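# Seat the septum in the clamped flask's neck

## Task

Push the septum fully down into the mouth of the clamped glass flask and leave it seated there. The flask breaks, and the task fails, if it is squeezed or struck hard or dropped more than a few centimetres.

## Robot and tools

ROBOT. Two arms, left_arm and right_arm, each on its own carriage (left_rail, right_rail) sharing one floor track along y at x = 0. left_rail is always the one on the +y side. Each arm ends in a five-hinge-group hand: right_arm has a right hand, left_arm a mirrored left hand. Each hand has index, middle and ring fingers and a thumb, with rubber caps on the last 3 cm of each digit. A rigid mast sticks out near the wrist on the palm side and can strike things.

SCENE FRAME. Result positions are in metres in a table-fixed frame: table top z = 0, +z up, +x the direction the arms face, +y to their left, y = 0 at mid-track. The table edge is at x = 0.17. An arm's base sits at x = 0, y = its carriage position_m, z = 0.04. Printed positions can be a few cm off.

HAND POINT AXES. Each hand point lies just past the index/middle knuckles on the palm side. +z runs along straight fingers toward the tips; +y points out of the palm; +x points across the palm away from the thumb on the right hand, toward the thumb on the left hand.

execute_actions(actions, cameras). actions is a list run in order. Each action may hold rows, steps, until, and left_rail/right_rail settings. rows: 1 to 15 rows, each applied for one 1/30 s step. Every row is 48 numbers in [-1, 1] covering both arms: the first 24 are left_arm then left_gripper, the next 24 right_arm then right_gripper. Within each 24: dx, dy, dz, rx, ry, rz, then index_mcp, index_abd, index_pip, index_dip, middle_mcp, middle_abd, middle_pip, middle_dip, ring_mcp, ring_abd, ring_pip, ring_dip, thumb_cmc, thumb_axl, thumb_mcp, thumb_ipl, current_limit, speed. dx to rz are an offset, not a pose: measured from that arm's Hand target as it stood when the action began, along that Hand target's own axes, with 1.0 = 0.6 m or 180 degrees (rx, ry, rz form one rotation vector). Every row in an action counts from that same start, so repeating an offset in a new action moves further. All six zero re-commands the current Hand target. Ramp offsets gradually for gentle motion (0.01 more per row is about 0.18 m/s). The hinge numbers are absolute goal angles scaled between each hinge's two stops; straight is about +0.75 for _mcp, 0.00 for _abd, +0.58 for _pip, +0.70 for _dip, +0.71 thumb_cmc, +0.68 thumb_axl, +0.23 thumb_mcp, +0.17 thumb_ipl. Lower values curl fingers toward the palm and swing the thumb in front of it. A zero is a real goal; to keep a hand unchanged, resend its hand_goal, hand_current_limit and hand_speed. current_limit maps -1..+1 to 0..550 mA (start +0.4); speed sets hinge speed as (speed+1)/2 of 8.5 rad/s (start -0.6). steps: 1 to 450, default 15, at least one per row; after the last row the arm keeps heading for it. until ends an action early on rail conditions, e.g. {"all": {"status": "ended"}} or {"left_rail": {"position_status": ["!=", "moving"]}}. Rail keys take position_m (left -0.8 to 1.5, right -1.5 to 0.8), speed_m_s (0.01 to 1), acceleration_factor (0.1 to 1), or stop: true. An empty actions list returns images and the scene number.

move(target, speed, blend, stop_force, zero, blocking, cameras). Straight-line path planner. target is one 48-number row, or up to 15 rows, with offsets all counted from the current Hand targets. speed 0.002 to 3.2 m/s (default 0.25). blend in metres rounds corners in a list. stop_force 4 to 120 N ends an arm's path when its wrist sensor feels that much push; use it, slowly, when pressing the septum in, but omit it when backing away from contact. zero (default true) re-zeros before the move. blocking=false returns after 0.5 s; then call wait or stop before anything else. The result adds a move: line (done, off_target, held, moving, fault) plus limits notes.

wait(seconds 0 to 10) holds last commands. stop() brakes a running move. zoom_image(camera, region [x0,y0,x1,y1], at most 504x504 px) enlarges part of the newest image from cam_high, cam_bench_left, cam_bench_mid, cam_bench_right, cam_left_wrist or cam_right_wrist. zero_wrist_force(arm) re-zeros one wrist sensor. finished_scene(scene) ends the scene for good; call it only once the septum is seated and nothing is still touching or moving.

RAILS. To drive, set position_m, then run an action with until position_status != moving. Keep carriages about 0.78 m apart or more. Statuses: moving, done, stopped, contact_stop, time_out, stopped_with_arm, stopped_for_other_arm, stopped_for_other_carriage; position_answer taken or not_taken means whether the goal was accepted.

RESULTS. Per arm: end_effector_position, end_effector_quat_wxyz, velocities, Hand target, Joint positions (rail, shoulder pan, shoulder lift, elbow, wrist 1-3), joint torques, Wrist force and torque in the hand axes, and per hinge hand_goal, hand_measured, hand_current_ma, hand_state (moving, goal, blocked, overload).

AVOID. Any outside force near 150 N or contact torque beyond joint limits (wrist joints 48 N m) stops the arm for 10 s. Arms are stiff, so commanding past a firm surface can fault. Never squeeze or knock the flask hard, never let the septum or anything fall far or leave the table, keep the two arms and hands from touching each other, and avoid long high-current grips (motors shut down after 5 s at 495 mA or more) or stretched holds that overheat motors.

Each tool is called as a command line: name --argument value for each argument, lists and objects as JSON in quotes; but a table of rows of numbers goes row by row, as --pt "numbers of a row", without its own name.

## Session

execute_actions --actions '[]'

Scene clock: 0.00 s.
left_arm: end_effector_position=(+0.3781, +1.3279, +0.6699) hand_goal=(+0.754, +0.000, +0.576, +0.696, +0.754, +0.000, +0.576, +0.696, +0.754, +0.000, +0.576, +0.696, +0.714, +0.678, +0.226, +0.168) hand_measured=(+0.754, +0.000, +0.576, +0.696, +0.754, +0.000, +0.576, +0.696, +0.754, +0.000, +0.576, +0.696, +0.714, +0.678, +0.226, +0.168) hand_current_ma=(+0, +0, +0, +0, +0, +0, +0, +0, +0, +0, +0, +0, +0, +0, +0, +0) hand_state=(goal, goal, goal, goal, goal, goal, goal, goal, goal, goal, goal, goal, goal, goal, goal, goal) hand_current_limit=0.40 hand_speed=-0.60 end_effector_quat_wxyz=(+0.000, +1.000, +0.000, +0.000) | right_arm: end_effector_position=(+0.3781, -0.9960, +0.6699) hand_goal=(+0.754, +0.000, +0.576, +0.696, +0.754, +0.000, +0.576, +0.696, +0.754, +0.000, +0.576, +0.696, +0.714, +0.678, +0.226, +0.168) hand_measured=(+0.754, +0.000, +0.576, +0.696, +0.754, +0.000, +0.576, +0.696, +0.754, +0.000, +0.576, +0.696, +0.714, +0.678, +0.226, +0.168) hand_current_ma=(+0, +0, +0, +0, +0, +0, +0, +0, +0, +0, +0, +0, +0, +0, +0, +0) hand_state=(goal, goal, goal, goal, goal, goal, goal, goal, goal, goal, goal, goal, goal, goal, goal, goal) hand_current_limit=0.40 hand_speed=-0.60 end_effector_quat_wxyz=(+0.000, +0.000, +1.000, +0.000)
Joint positions: left_arm=[1.334 -0.281 -1.775 1.606 1.739 1.571 -1.851] | right_arm=[-1.16 -0.281 -1.775 1.606 1.739 1.571 1.29]
Joint velocities: within noise
Joint torques (N m): no reading
Wrist force (N): no reading
Wrist torque (N m): no reading
Wrist force, peak (N): no reading
Hand target: left_arm +0.3781, +1.3279, +0.6699; +0.000, +1.000, +0.000, +0.000 | right_arm +0.3781, -0.9960, +0.6699; +0.000, +0.000, +1.000, +0.000
left_rail: position_m=1.334 position_status=done
right_rail: position_m=-1.160 position_status=done
camera_calibration:
cam_left_wrist: T_world_to_cam=[[-0.770146, 0.635683, -0.0527444, -0.541996], [0.408943, 0.555517, 0.723993, -1.42665], [0.489531, 0.536011, -0.687787, -0.308461], [0, 0, 0, 1]] pos_world=[0.317005, 1.3024, 0.792143]
cam_right_wrist: T_world_to_cam=[[0.780128, 0.624297, -0.0406537, 0.394448], [0.462209, -0.53135, 0.709951, -1.22613], [0.421619, -0.572643, -0.703077, -0.134786], [0, 0, 0, 1]] pos_world=[0.315838, -0.974942, 0.791763]

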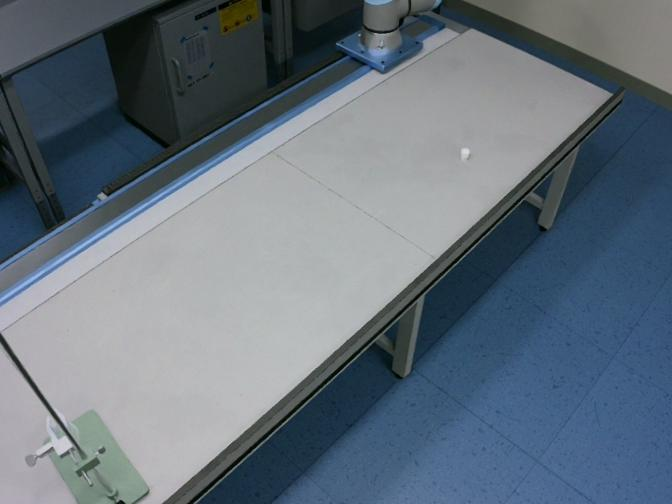

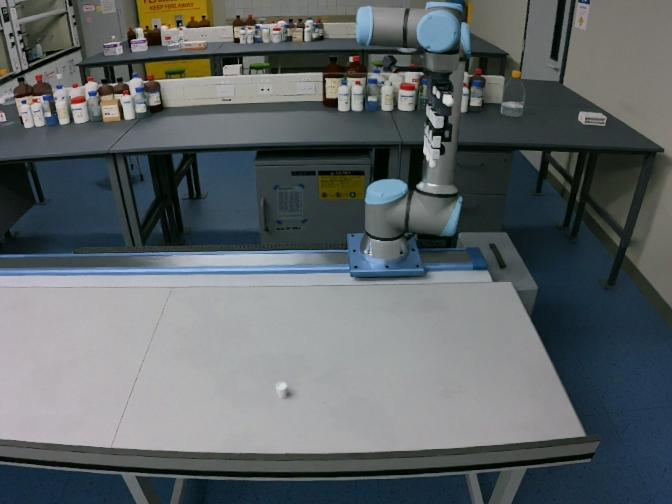

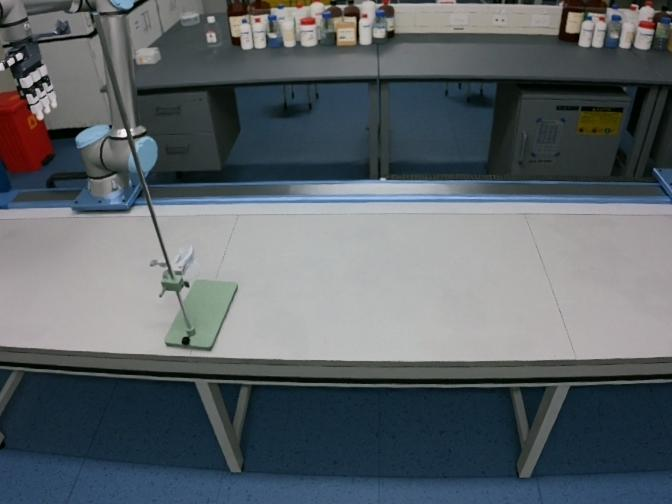

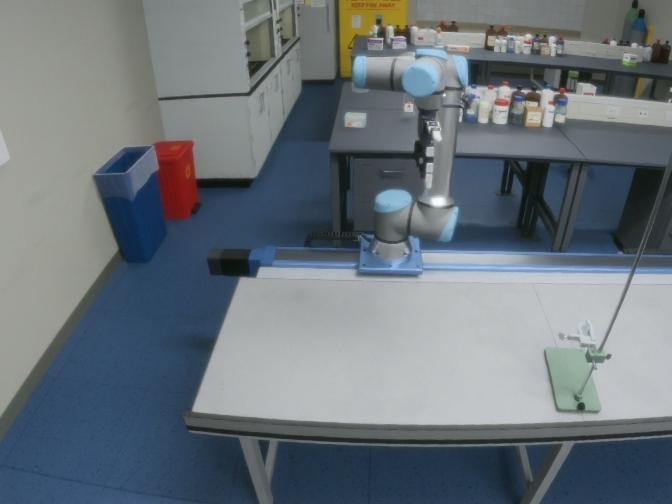

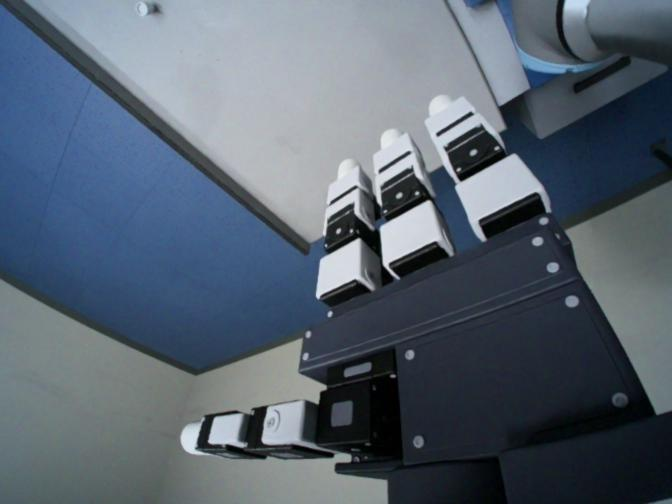

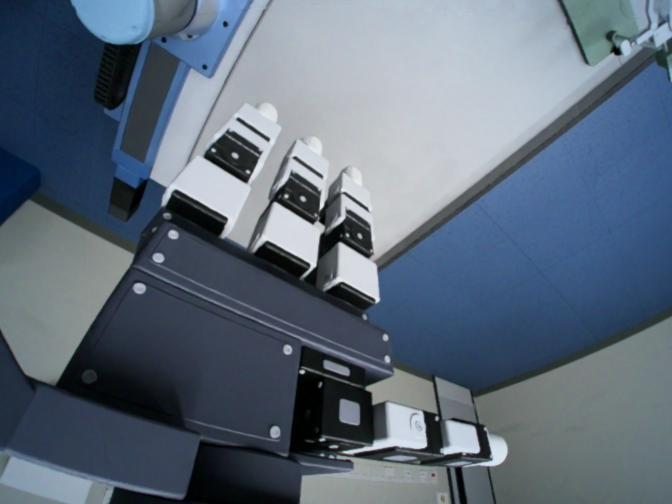

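zoom_image --camera "cam_bench_right" --region '[500, 300, 660, 420]'

zoom_image --camera "cam_bench_mid" --region '[120, 220, 280, 360]'

zoom_image --camera "cam_high" --region '[0, 384, 160, 504]'

zoom_image --camera "cam_bench_left" --region '[252, 368, 312, 413]'

zoom_image --camera "cam_high" --region '[440, 138, 490, 174]'

Scaled by 3.150 from the camera's 672x504 image, which has a finer 960x720 frame.

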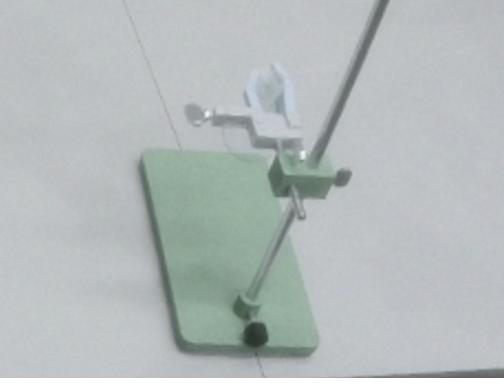

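Scaled by 3.150 from the camera's 672x504 image, which has a finer 960x720 frame.

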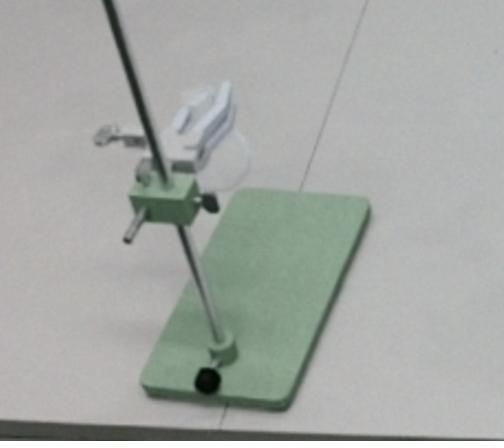

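Scaled by 3.150 from the camera's 672x504 image, which has a finer 960x720 frame.

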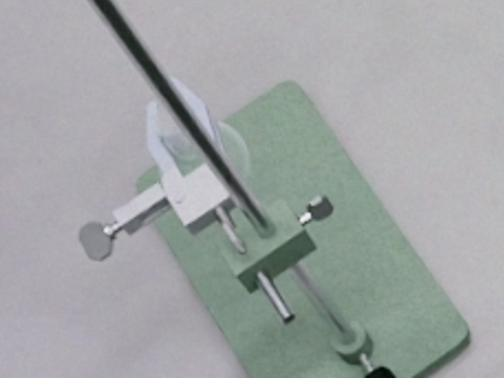

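Scaled by 8.400 from the camera's 672x504 image, which has a finer 960x720 frame.

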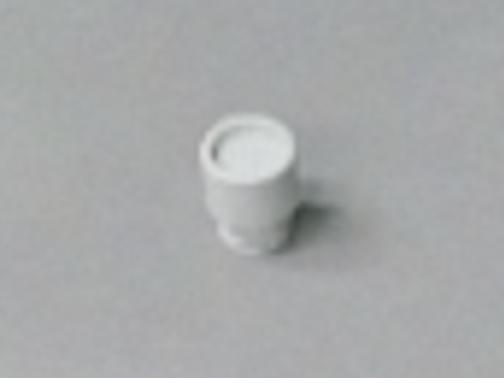

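Scaled by 10.080 from the camera's 672x504 image, which has a finer 960x720 frame.

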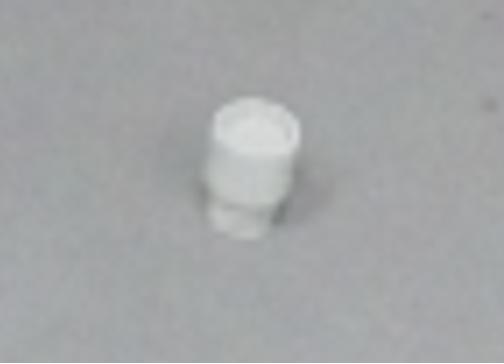

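execute_actions --actions '[{"left_rail":{"position_m":1.03,"speed_m_s":0.4,"acceleration_factor":0.4},"right_rail":{"position_m":-1.42,"speed_m_s":0.3,"acceleration_factor":0.4},"steps":150,"until":{"all":{"status":"ended"}}}]'

move --target '[0.3067,0.0583,0.2833,0,0,0.5,0.754,0,0.576,0.696,0.754,0,0.576,0.696,0.754,-0.23,0.576,0.696,0.714,0.678,0.226,0.168,0.4,-0.6,0,0,0,0,0,0,0.754,0,0.576,0.696,0.754,0,0.576,0.696,0.754,0,0.576,0.696,0.714,0.678,0.226,0.168,0.4,-0.6]' --speed 0.4 --cameras '["cam_left_wrist","cam_bench_left"]'

Scene clock: 46.07 s.
left_arm: end_effector_position=(+0.3781, +1.0239, +0.6699) hand_goal=(+0.754, +0.000, +0.576, +0.696, +0.754, +0.000, +0.576, +0.696, +0.754, +0.000, +0.576, +0.696, +0.714, +0.678, +0.226, +0.168) hand_measured=(+0.754, +0.000, +0.576, +0.696, +0.754, +0.000, +0.576, +0.696, +0.754, +0.000, +0.576, +0.696, +0.714, +0.678, +0.224, +0.168) hand_current_ma=(+0, +0, +0, +0, +0, +0, +0, +0, +0, +0, +0, +0, +0, +0, -1, +0) hand_state=(goal, goal, goal, goal, goal, goal, goal, goal, goal, goal, goal, goal, goal, goal, goal, goal) hand_current_limit=0.40 hand_speed=-0.60 end_effector_quat_wxyz=(+0.000, +1.000, +0.000, +0.000) | right_arm: end_effector_position=(+0.3781, -1.2561, +0.6699) hand_goal=(+0.754, +0.000, +0.576, +0.696, +0.754, +0.000, +0.576, +0.696, +0.754, +0.000, +0.576, +0.696, +0.714, +0.678, +0.226, +0.168) hand_measured=(+0.754, +0.000, +0.576, +0.696, +0.754, +0.000, +0.576, +0.696, +0.754, +0.000, +0.576, +0.696, +0.714, +0.678, +0.224, +0.168) hand_current_ma=(+0, +0, +0, +0, +0, +0, +0, +0, +0, +0, +0, +0, +0, +0, -1, +0) hand_state=(goal, goal, goal, goal, goal, goal, goal, goal, goal, goal, goal, goal, goal, goal, goal, goal) hand_current_limit=0.40 hand_speed=-0.60 end_effector_quat_wxyz=(+0.000, +0.000, +1.000, +0.000)
Joint positions: left_arm=[1.03 -0.281 -1.775 1.606 1.739 1.571 -1.851] | right_arm=[-1.42 -0.281 -1.775 1.606 1.739 1.571 1.29]
Joint torques (N m): left_arm=[-1.06 -21.49 -41.16 4.04 0.37 -0.02] | right_arm=[-0.99 -21.42 -41.13 4.41 -0.27 -0.18]
Wrist force (N): left_arm=[-0.1 0.1 -0.1] | right_arm=[-0.2 0.2 -0.1]
Wrist torque (N m): left_arm=[0.02 0.01 -0.01] | right_arm=[0.03 0.02 -0.01]
Wrist force, peak (N): left_arm=[0.2 -1.1 0.1] | right_arm=[-0.2 1.2 0.2]
Hand target: left_arm +0.3781, +1.0239, +0.6699; +0.000, +1.000, +0.000, +0.000 | right_arm +0.3781, -1.2561, +0.6699; +0.000, +0.000, +1.000, +0.000
left_rail: position_m=1.030 speed_m_s=0.40 position_status=done
right_rail: position_m=-1.420 speed_m_s=0.30 position_status=done

Scene clock: 48.83 s.
left_arm: end_effector_position=(+0.5621, +0.9889, +0.5000) hand_goal=(+0.754, +0.000, +0.576, +0.696, +0.754, +0.000, +0.576, +0.696, +0.754, -0.230, +0.576, +0.696, +0.714, +0.678, +0.226, +0.168) hand_measured=(+0.754, +0.000, +0.576, +0.696, +0.754, +0.000, +0.576, +0.696, +0.754, -0.226, +0.576, +0.696, +0.714, +0.678, +0.224, +0.168) hand_current_ma=(+0, +0, +0, +0, +0, +0, +0, +0, +0, +1, +0, +0, +0, +0, -1, +0) hand_state=(goal, goal, goal, goal, goal, goal, goal, goal, goal, goal, goal, goal, goal, goal, goal, goal) hand_current_limit=0.40 hand_speed=-0.60 end_effector_quat_wxyz=(+0.000, +0.707, -0.707, +0.000) | right_arm: end_effector_position=(+0.3781, -1.2562, +0.6699) hand_goal=(+0.754, +0.000, +0.576, +0.696, +0.754, +0.000, +0.576, +0.696, +0.754, +0.000, +0.576, +0.696, +0.714, +0.678, +0.226, +0.168) hand_measured=(+0.754, +0.000, +0.576, +0.696, +0.754, +0.000, +0.576, +0.696, +0.754, +0.000, +0.576, +0.696, +0.714, +0.678, +0.224, +0.168) hand_current_ma=(+0, +0, +0, +0, +0, +0, +0, +0, +0, +0, +0, +0, +0, +0, -1, +0) hand_state=(goal, goal, goal, goal, goal, goal, goal, goal, goal, goal, goal, goal, goal, goal, goal, goal) hand_current_limit=0.40 hand_speed=-0.60 end_effector_quat_wxyz=(+0.000, +0.000, +1.000, +0.000)
Joint positions: left_arm=[1.03 -0.301 -1.281 1.389 1.463 1.571 -0.301] | right_arm=[-1.42 -0.281 -1.775 1.606 1.739 1.571 1.29]
Joint torques (N m): left_arm=[-12.24 -52.61 -49.47 0.88 3.43 2.18] | right_arm=[0.59 -20.14 -40.96 4.41 -0.17 -0.22]
Wrist force (N): left_arm=[0.3 -0.2 -0.2] | right_arm=[-0.2 0.2 0.1]
Wrist torque (N m): left_arm=[0.00 -0.06 -0.10] | right_arm=[0.02 0.02 -0.01]
Wrist force, peak (N): left_arm=[-1.1 -0.1 -0.7] | right_arm=[0.2 0.1 -0.5]
Hand target: left_arm +0.5621, +0.9889, +0.5000; +0.000, +0.707, -0.707, +0.000 | right_arm +0.3781, -1.2562, +0.6699; +0.000, +0.000, +1.000, +0.000
Off the commanded pose: left_arm 0.000 m, 0 deg | right_arm 0.000 m, 0 deg.
left_rail: position_m=1.030 speed_m_s=0.40 position_status=done
right_rail: position_m=-1.420 speed_m_s=0.30 position_status=done
move: done
camera_calibration:
cam_left_wrist: T_world_to_cam=[[0.635424, 0.770369, -0.0526093, -1.11698], [0.555519, -0.408761, 0.724095, -0.319445], [0.536315, -0.489333, -0.687691, 0.653924], [0, 0, 0, 1]] pos_world=[0.536504, 1.0499, 0.622243]
Images, in order (width x height): cam_bench_left 672x504, cam_left_wrist 672x504.

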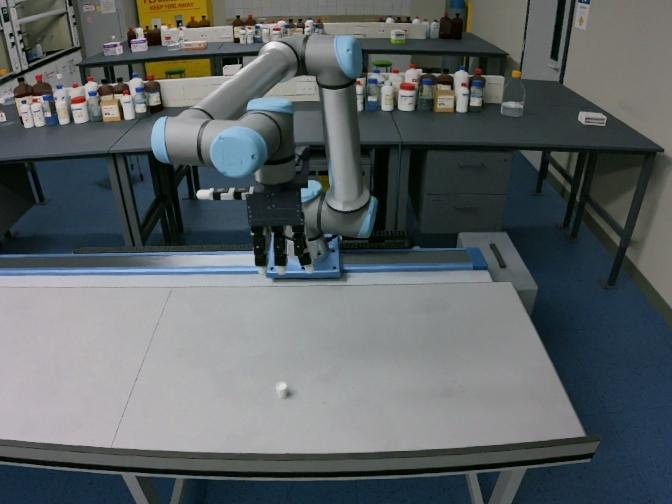

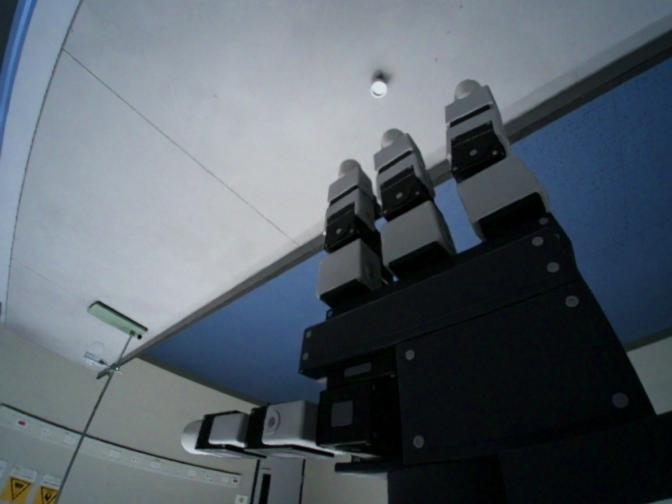

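move --target '[0.0023,0.0857,0.4,0,0,0,0.754,0.2,0.576,0.696,0.754,-0.2,0.576,0.696,0.754,-0.23,0.576,0.696,0.714,0.678,0.226,0.168,0.4,-0.6,0,0,0,0,0,0,0.754,0,0.576,0.696,0.754,0,0.576,0.696,0.754,0,0.576,0.696,0.714,0.678,0.226,0.168,0.4,-0.6]' --speed 0.3 --cameras '["cam_left_wrist","cam_bench_left","cam_high"]'

Scene clock: 60.53 s.
left_arm: end_effector_position=(+0.5107, +0.9875, +0.2601) hand_goal=(+0.754, +0.200, +0.576, +0.696, +0.754, -0.200, +0.576, +0.696, +0.754, -0.230, +0.576, +0.696, +0.714, +0.678, +0.226, +0.168) hand_measured=(+0.754, +0.194, +0.576, +0.696, +0.754, -0.196, +0.576, +0.696, +0.754, -0.226, +0.576, +0.696, +0.714, +0.678, +0.224, +0.168) hand_current_ma=(+0, -1, +0, +0, +0, +1, +0, +0, +0, +1, +0, +0, +0, +0, -1, +0) hand_state=(goal, goal, goal, goal, goal, goal, goal, goal, goal, goal, goal, goal, goal, goal, goal, goal) hand_current_limit=0.40 hand_speed=-0.60 end_effector_quat_wxyz=(+0.000, +0.707, -0.707, +0.000) | right_arm: end_effector_position=(+0.3781, -1.2562, +0.6699) hand_goal=(+0.754, +0.000, +0.576, +0.696, +0.754, +0.000, +0.576, +0.696, +0.754, +0.000, +0.576, +0.696, +0.714, +0.678, +0.226, +0.168) hand_measured=(+0.754, +0.000, +0.576, +0.696, +0.754, +0.000, +0.576, +0.696, +0.754, +0.000, +0.576, +0.696, +0.714, +0.678, +0.224, +0.168) hand_current_ma=(+0, +0, +0, +0, +0, +0, +0, +0, +0, +0, +0, +0, +0, +0, -1, +0) hand_state=(goal, goal, goal, goal, goal, goal, goal, goal, goal, goal, goal, goal, goal, goal, goal, goal) hand_current_limit=0.40 hand_speed=-0.60 end_effector_quat_wxyz=(+0.000, +0.000, +1.000, +0.000)
Joint positions: left_arm=[1.03 -0.33 -1.239 1.778 1.032 1.571 -0.33] | right_arm=[-1.42 -0.281 -1.775 1.606 1.739 1.571 1.29]
Joint torques (N m): left_arm=[-11.08 -49.64 -28.37 0.87 -2.41 -2.41] | right_arm=[0.47 -21.1 -41.75 4.58 -0.33 -0.26]
Wrist force (N): left_arm=[0.0 -0.4 -0.5] | right_arm=[0.0 0.2 0.2]
Wrist torque (N m): left_arm=[0.01 0.01 0.07] | right_arm=[0.02 0.00 0.00]
Wrist force, peak (N): left_arm=[0.0 -0.4 -2.3] | right_arm=[-0.3 0.2 -0.6]
Hand target: left_arm +0.5107, +0.9875, +0.2600; +0.000, +0.707, -0.707, +0.000 | right_arm +0.3781, -1.2562, +0.6699; +0.000, +0.000, +1.000, +0.000
Off the commanded pose: left_arm 0.000 m, 0 deg | right_arm 0.000 m, 0 deg.
left_rail: position_m=1.030 speed_m_s=0.40 position_status=done
right_rail: position_m=-1.420 speed_m_s=0.30 position_status=done
move: done
camera_calibration:
cam_left_wrist: T_world_to_cam=[[0.635695, 0.770142, -0.0526485, -1.09587], [0.555399, -0.408941, 0.724085, -0.11759], [0.536119, -0.489539, -0.687698, 0.516206], [0, 0, 0, 1]] pos_world=[0.485204, 1.0486, 0.382443]
Images, in order (width x height): cam_high 672x504, cam_bench_left 672x504, cam_left_wrist 672x504.

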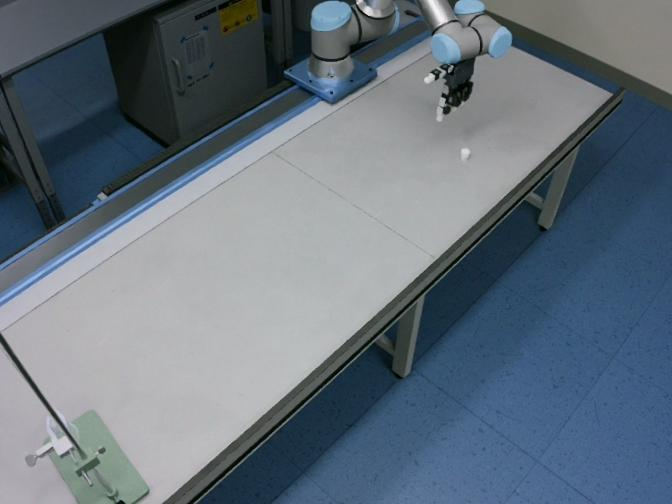

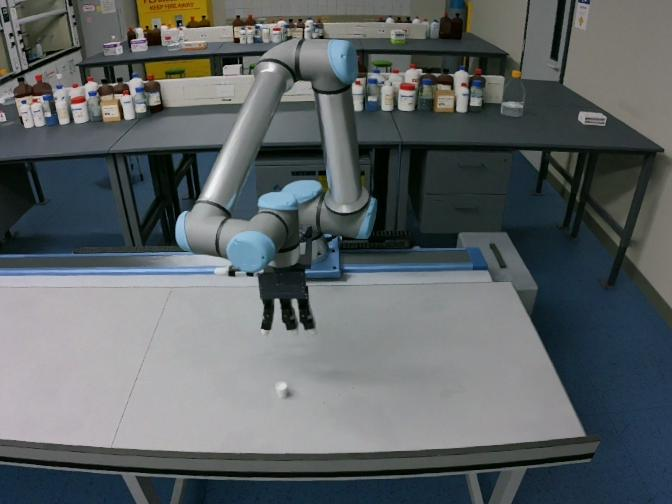

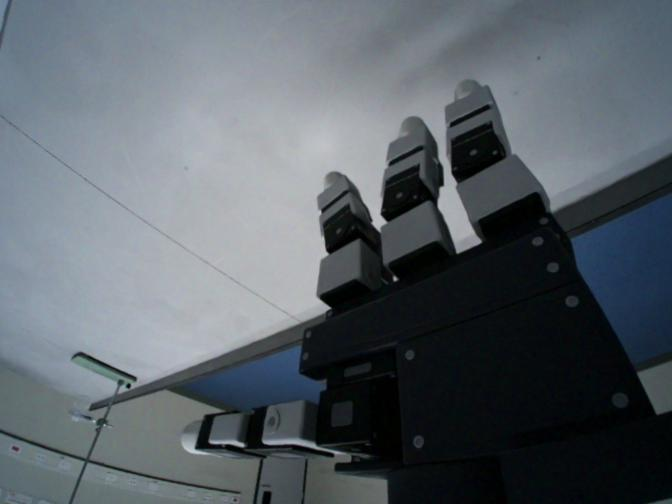

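move --target '[0,-0.1713,0,0,0,0,0.754,0.2,0.576,0.696,0.754,-0.2,0.576,0.696,0.754,-0.23,0.576,0.696,0.714,0.678,0.226,0.168,0.4,-0.6,0,0,0,0,0,0,0.754,0,0.576,0.696,0.754,0,0.576,0.696,0.754,0,0.576,0.696,0.714,0.678,0.226,0.168,0.4,-0.6]' --speed 0.2 --cameras '["cam_left_wrist","cam_bench_left","cam_high"]'

zoom_image --camera "cam_left_wrist" --region '[300, 40, 500, 190]'

zoom_image --camera "cam_bench_left" --region '[232, 300, 352, 410]'

zoom_image --camera "cam_high" --region '[420, 80, 520, 170]'

Scene clock: 68.27 s.
left_arm: end_effector_position=(+0.6133, +0.9875, +0.2600) hand_goal=(+0.754, +0.200, +0.576, +0.696, +0.754, -0.200, +0.576, +0.696, +0.754, -0.230, +0.576, +0.696, +0.714, +0.678, +0.226, +0.168) hand_measured=(+0.754, +0.194, +0.576, +0.696, +0.754, -0.196, +0.576, +0.696, +0.754, -0.226, +0.576, +0.696, +0.714, +0.678, +0.224, +0.168) hand_current_ma=(+0, -1, +0, +0, +0, +1, +0, +0, +0, +1, +0, +0, +0, +0, -1, +0) hand_state=(goal, goal, goal, goal, goal, goal, goal, goal, goal, goal, goal, goal, goal, goal, goal, goal) hand_current_limit=0.40 hand_speed=-0.60 end_effector_quat_wxyz=(+0.000, +0.707, -0.707, +0.000) | right_arm: end_effector_position=(+0.3781, -1.2562, +0.6699) hand_goal=(+0.754, +0.000, +0.576, +0.696, +0.754, +0.000, +0.576, +0.696, +0.754, +0.000, +0.576, +0.696, +0.714, +0.678, +0.226, +0.168) hand_measured=(+0.754, +0.000, +0.576, +0.696, +0.754, +0.000, +0.576, +0.696, +0.754, +0.000, +0.576, +0.696, +0.714, +0.678, +0.224, +0.168) hand_current_ma=(+0, +0, +0, +0, +0, +0, +0, +0, +0, +0, +0, +0, +0, +0, -1, +0) hand_state=(goal, goal, goal, goal, goal, goal, goal, goal, goal, goal, goal, goal, goal, goal, goal, goal) hand_current_limit=0.40 hand_speed=-0.60 end_effector_quat_wxyz=(+0.000, +0.000, +1.000, +0.000)
Joint positions: left_arm=[1.03 -0.28 -1.086 1.551 1.106 1.571 -0.28] | right_arm=[-1.42 -0.281 -1.775 1.606 1.739 1.571 1.29]
Joint torques (N m): left_arm=[9.44 -58.05 -43.74 6.98 3.66 1.8] | right_arm=[0.15 -19.99 -41.35 4.46 -0.26 -0.08]
Wrist force (N): left_arm=[-0.1 -0.1 -0.4] | right_arm=[-0.1 0.1 -0.1]
Wrist torque (N m): left_arm=[0.03 -0.02 -0.13] | right_arm=[0.03 0.01 -0.01]
Wrist force, peak (N): left_arm=[0.2 1.3 -0.6] | right_arm=[-0.6 0.2 -0.2]
Hand target: left_arm +0.6135, +0.9875, +0.2600; +0.000, +0.707, -0.707, +0.000 | right_arm +0.3781, -1.2562, +0.6699; +0.000, +0.000, +1.000, +0.000
Off the commanded pose: left_arm 0.000 m, 0 deg | right_arm 0.000 m, 0 deg.
left_rail: position_m=1.030 speed_m_s=0.40 position_status=done
right_rail: position_m=-1.420 speed_m_s=0.30 position_status=done
move: done
camera_calibration:
cam_left_wrist: T_world_to_cam=[[0.635691, 0.770146, -0.0526546, -1.16111], [0.555404, -0.408934, 0.724085, -0.174439], [0.536119, -0.489539, -0.687698, 0.461063], [0, 0, 0, 1]] pos_world=[0.587804, 1.0486, 0.382243]
Images, in order (width x height): cam_high 672x504, cam_bench_left 672x504, cam_left_wrist 672x504.

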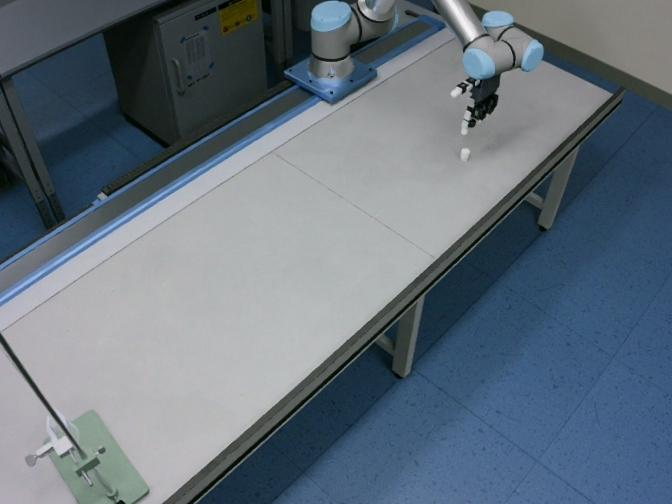

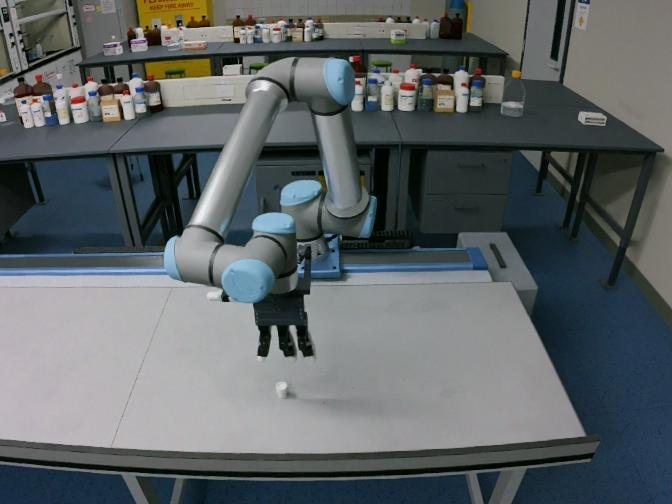

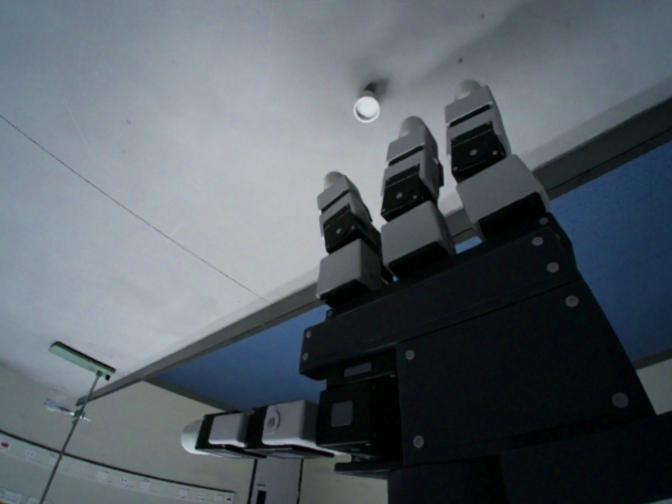

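Scaled by 2.520 from the camera's 672x504 image, which has a finer 960x720 frame.

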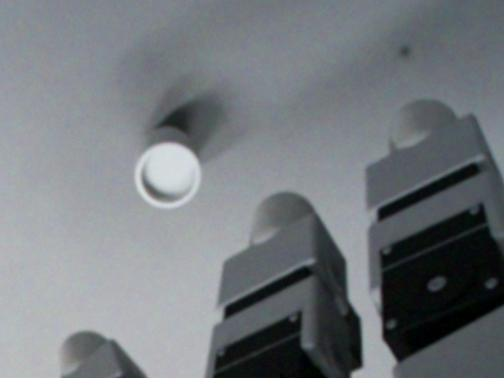

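Scaled by 4.200 from the camera's 672x504 image, which has a finer 960x720 frame.

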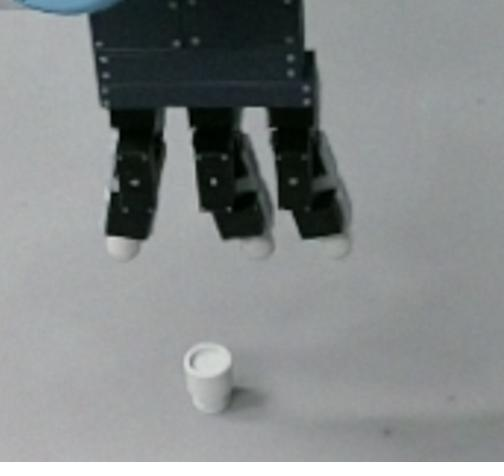

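Scaled by 5.040 from the camera's 672x504 image, which has a finer 960x720 frame.

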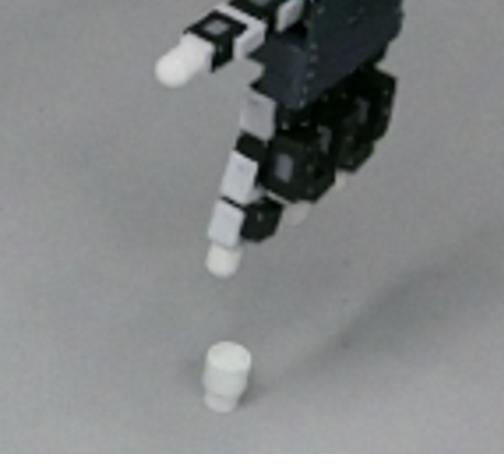

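move --target '[-0.0023,0.0057,0.1167,0,0,0,0.754,0.2,0.576,0.696,0.754,-0.2,0.576,0.696,0.754,-0.23,0.576,0.696,0.714,0.678,0.226,0.168,0.4,-0.6,0,0,0,0,0,0,0.754,0,0.576,0.696,0.754,0,0.576,0.696,0.754,0,0.576,0.696,0.714,0.678,0.226,0.168,0.4,-0.6]' --speed 0.1 --cameras '["cam_left_wrist","cam_bench_left","cam_high"]'

zoom_image --camera "cam_left_wrist" --region '[300, 60, 460, 220]'

zoom_image --camera "cam_bench_left" --region '[242, 340, 322, 410]'

zoom_image --camera "cam_high" --region '[440, 110, 500, 170]'

Scene clock: 78.70 s.
left_arm: end_effector_position=(+0.6101, +0.9888, +0.1902) hand_goal=(+0.754, +0.200, +0.576, +0.696, +0.754, -0.200, +0.576, +0.696, +0.754, -0.230, +0.576, +0.696, +0.714, +0.678, +0.226, +0.168) hand_measured=(+0.754, +0.194, +0.576, +0.696, +0.754, -0.196, +0.576, +0.696, +0.754, -0.226, +0.576, +0.696, +0.714, +0.678, +0.224, +0.168) hand_current_ma=(+0, -1, +0, +0, +0, +1, +0, +0, +0, +1, +0, +0, +0, +0, -1, +0) hand_state=(goal, goal, goal, goal, goal, goal, goal, goal, goal, goal, goal, goal, goal, goal, goal, goal) hand_current_limit=0.40 hand_speed=-0.60 end_effector_quat_wxyz=(+0.000, +0.707, -0.707, +0.000) | right_arm: end_effector_position=(+0.3781, -1.2562, +0.6699) hand_goal=(+0.754, +0.000, +0.576, +0.696, +0.754, +0.000, +0.576, +0.696, +0.754, +0.000, +0.576, +0.696, +0.714, +0.678, +0.226, +0.168) hand_measured=(+0.754, +0.000, +0.576, +0.696, +0.754, +0.000, +0.576, +0.696, +0.754, +0.000, +0.576, +0.696, +0.714, +0.678, +0.224, +0.168) hand_current_ma=(+0, +0, +0, +0, +0, +0, +0, +0, +0, +0, +0, +0, +0, +0, -1, +0) hand_state=(goal, goal, goal, goal, goal, goal, goal, goal, goal, goal, goal, goal, goal, goal, goal, goal) hand_current_limit=0.40 hand_speed=-0.60 end_effector_quat_wxyz=(+0.000, +0.000, +1.000, +0.000)
Joint positions: left_arm=[1.03 -0.28 -1.034 1.609 0.996 1.571 -0.28] | right_arm=[-1.42 -0.281 -1.775 1.606 1.739 1.571 1.29]
Joint torques (N m): left_arm=[9.09 -62.44 -27.34 1.29 3.18 2.07] | right_arm=[-0.21 -21.57 -41.69 4.61 -0.28 -0.26]
Wrist force (N): left_arm=[0.1 0.5 -0.7] | right_arm=[-0.2 0.0 0.0]
Wrist torque (N m): left_arm=[0.11 -0.03 -0.13] | right_arm=[0.00 0.02 -0.02]
Wrist force, peak (N): left_arm=[0.1 0.1 -1.6] | right_arm=[0.0 0.0 -0.7]
Hand target: left_arm +0.6101, +0.9888, +0.1899; +0.000, +0.707, -0.707, +0.000 | right_arm +0.3781, -1.2562, +0.6699; +0.000, +0.000, +1.000, +0.000
Off the commanded pose: left_arm 0.000 m, 0 deg | right_arm 0.000 m, 0 deg.
left_rail: position_m=1.030 speed_m_s=0.40 position_status=done
right_rail: position_m=-1.420 speed_m_s=0.30 position_status=done
move: done
camera_calibration:
cam_left_wrist: T_world_to_cam=[[0.635688, 0.770148, -0.0526581, -1.16375], [0.555407, -0.40893, 0.724085, -0.121594], [0.536119, -0.489539, -0.687698, 0.415413], [0, 0, 0, 1]] pos_world=[0.584604, 1.0499, 0.312443]
Images, in order (width x height): cam_high 672x504, cam_bench_left 672x504, cam_left_wrist 672x504.

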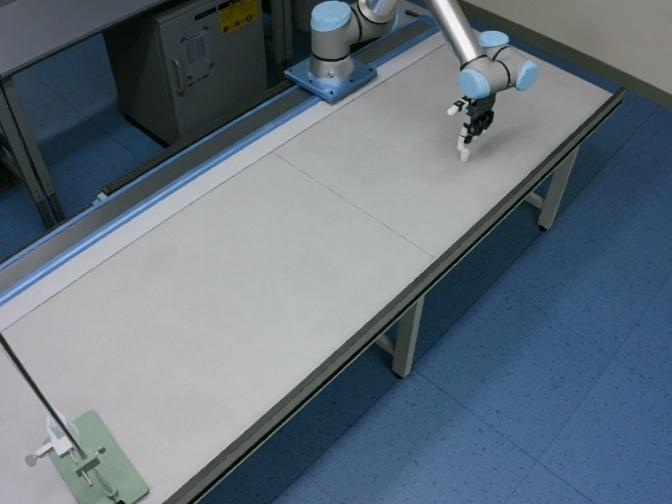

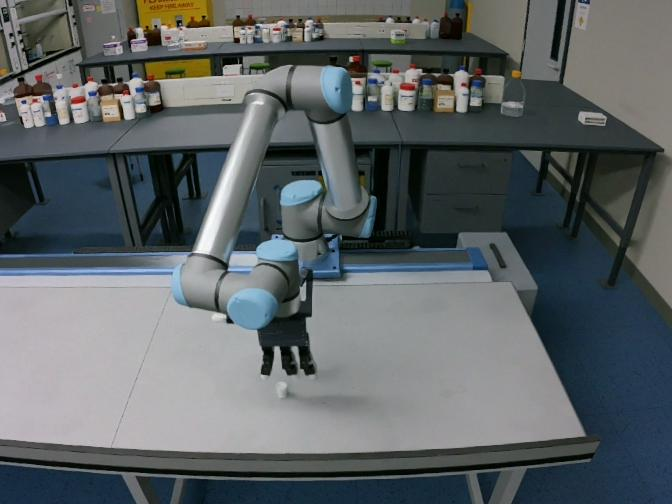

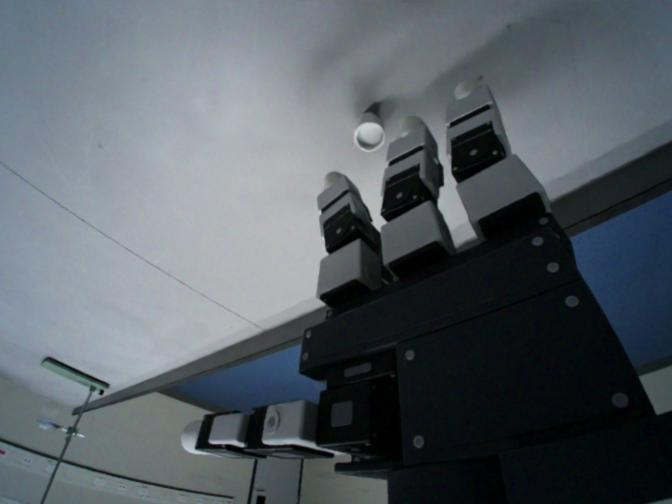

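Scaled by 3.150 from the camera's 672x504 image, which has a finer 960x720 frame.

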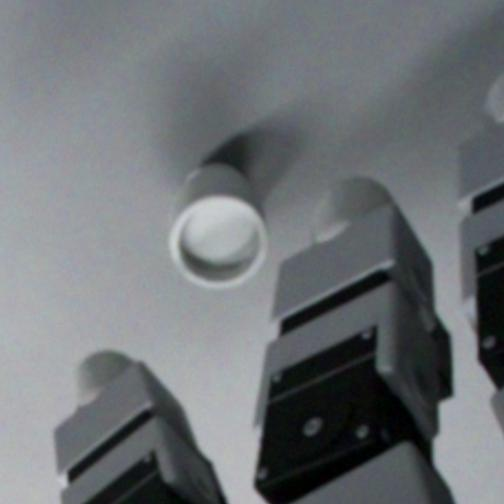

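Scaled by 6.300 from the camera's 672x504 image, which has a finer 960x720 frame.

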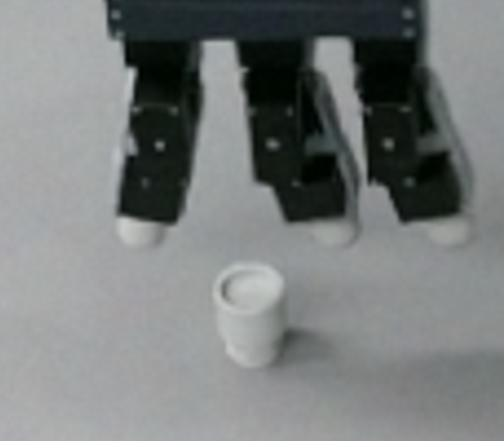

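Scaled by 8.400 from the camera's 672x504 image, which has a finer 960x720 frame.

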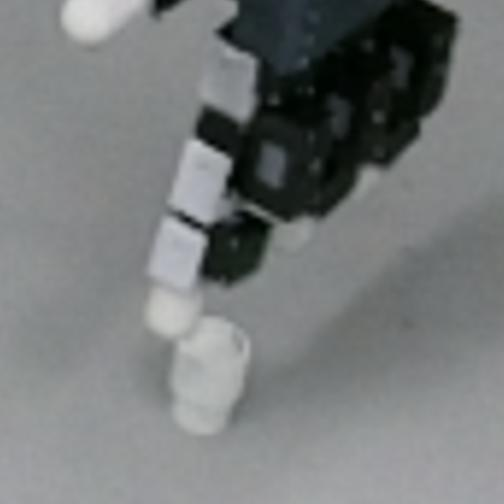

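move --target '[0,0,0.0823,0,0,0,0.754,0.2,0.576,0.696,0.754,-0.2,0.576,0.696,0.754,-0.23,0.576,0.696,0.714,0.678,0.226,0.168,0.4,-0.6,0,0,0,0,0,0,0.754,0,0.576,0.696,0.754,0,0.576,0.696,0.754,0,0.576,0.696,0.714,0.678,0.226,0.168,0.4,-0.6]' --speed 0.05 --stop_force 8 --cameras '["cam_left_wrist","cam_bench_left","cam_high"]'

zoom_image --camera "cam_left_wrist" --region '[300, 60, 460, 220]'

zoom_image --camera "cam_bench_left" --region '[242, 340, 322, 410]'

zoom_image --camera "cam_high" --region '[440, 110, 500, 170]'

Scene clock: 99.77 s.
left_arm: end_effector_position=(+0.6101, +0.9889, +0.1406) hand_goal=(+0.754, +0.200, +0.576, +0.696, +0.754, -0.200, +0.576, +0.696, +0.754, -0.230, +0.576, +0.696, +0.714, +0.678, +0.226, +0.168) hand_measured=(+0.754, +0.194, +0.576, +0.696, +0.754, -0.196, +0.576, +0.696, +0.754, -0.226, +0.576, +0.696, +0.714, +0.678, +0.224, +0.168) hand_current_ma=(+0, -1, +0, +0, +0, +1, +0, +0, +0, +1, +0, +0, +0, +0, -1, +0) hand_state=(goal, goal, goal, goal, goal, goal, goal, goal, goal, goal, goal, goal, goal, goal, goal, goal) hand_current_limit=0.40 hand_speed=-0.60 end_effector_quat_wxyz=(+0.000, +0.707, -0.707, +0.000) | right_arm: end_effector_position=(+0.3781, -1.2562, +0.6699) hand_goal=(+0.754, +0.000, +0.576, +0.696, +0.754, +0.000, +0.576, +0.696, +0.754, +0.000, +0.576, +0.696, +0.714, +0.678, +0.226, +0.168) hand_measured=(+0.754, +0.000, +0.576, +0.696, +0.754, +0.000, +0.576, +0.696, +0.754, +0.000, +0.576, +0.696, +0.714, +0.678, +0.224, +0.168) hand_current_ma=(+0, +0, +0, +0, +0, +0, +0, +0, +0, +0, +0, +0, +0, +0, -1, +0) hand_state=(goal, goal, goal, goal, goal, goal, goal, goal, goal, goal, goal, goal, goal, goal, goal, goal) hand_current_limit=0.40 hand_speed=-0.60 end_effector_quat_wxyz=(+0.000, +0.000, +1.000, +0.000)
Joint positions: left_arm=[1.03 -0.28 -0.988 1.636 0.923 1.571 -0.28] | right_arm=[-1.42 -0.281 -1.775 1.606 1.739 1.571 1.29]
Joint torques (N m): left_arm=[7.99 -66.05 -25.43 0.91 3.31 1.72] | right_arm=[-0.01 -20.3 -41.82 4.75 -0.28 -0.33]
Wrist force (N): left_arm=[0.1 0.2 -0.2] | right_arm=[-0.3 -0.1 0.1]
Wrist torque (N m): left_arm=[0.04 -0.01 -0.13] | right_arm=[-0.02 0.03 -0.03]
Wrist force, peak (N): left_arm=[0.2 0.3 -1.2] | right_arm=[-0.4 0.5 0.2]
Hand target: left_arm +0.6101, +0.9889, +0.1406; +0.000, +0.707, -0.707, +0.000 | right_arm +0.3781, -1.2562, +0.6699; +0.000, +0.000, +1.000, +0.000
Off the commanded pose: left_arm 0.000 m, 0 deg | right_arm 0.000 m, 0 deg.
left_rail: position_m=1.030 speed_m_s=0.40 position_status=done
right_rail: position_m=-1.420 speed_m_s=0.30 position_status=done
move: done
camera_calibration:
cam_left_wrist: T_world_to_cam=[[0.635688, 0.770148, -0.0526581, -1.16636], [0.555407, -0.40893, 0.724085, -0.0856798], [0.536119, -0.489539, -0.687698, 0.381304], [0, 0, 0, 1]] pos_world=[0.584604, 1.0499, 0.262843]
Images, in order (width x height): cam_high 672x504, cam_bench_left 672x504, cam_left_wrist 672x504.

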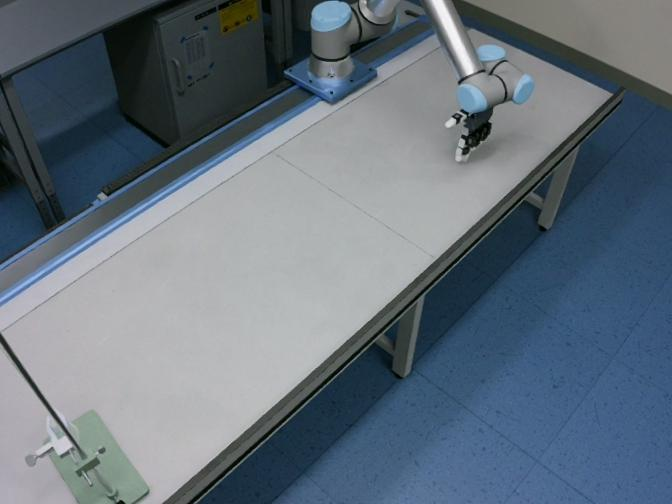

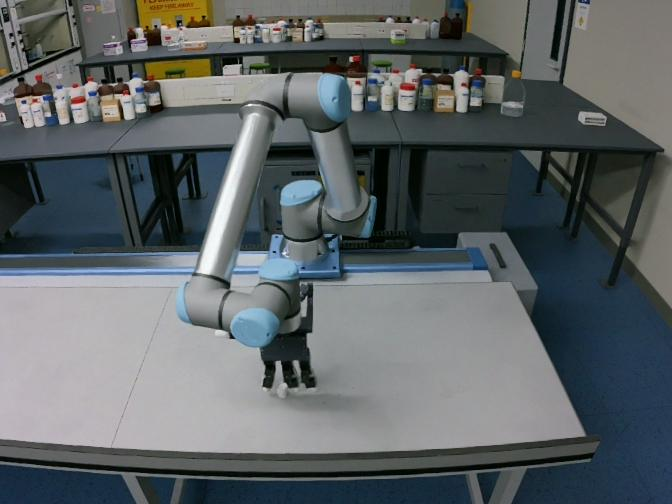

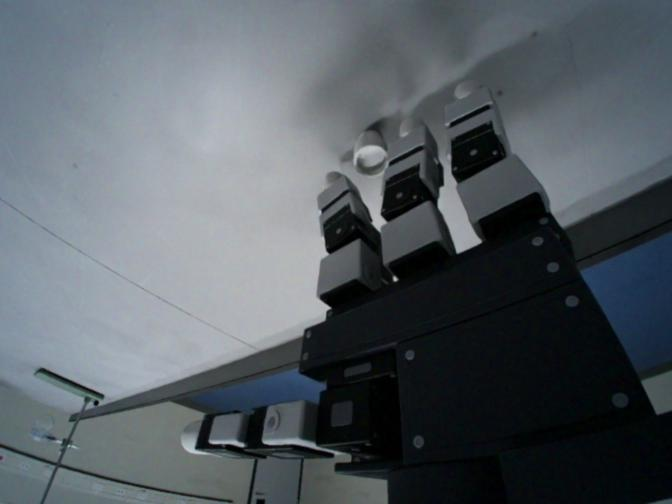

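Scaled by 3.150 from the camera's 672x504 image, which has a finer 960x720 frame.

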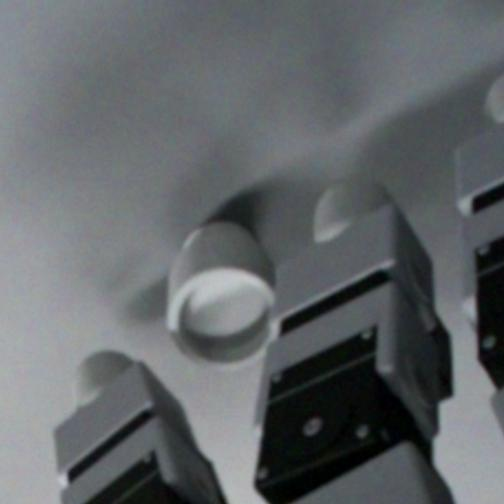

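Scaled by 6.300 from the camera's 672x504 image, which has a finer 960x720 frame.

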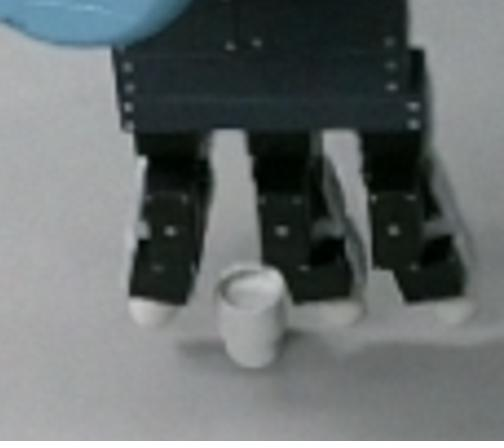

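Scaled by 8.400 from the camera's 672x504 image, which has a finer 960x720 frame.

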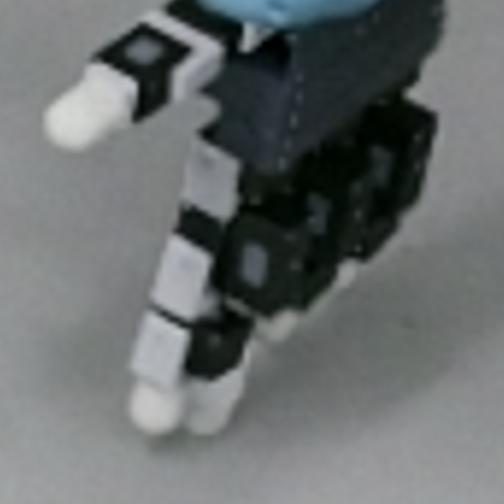

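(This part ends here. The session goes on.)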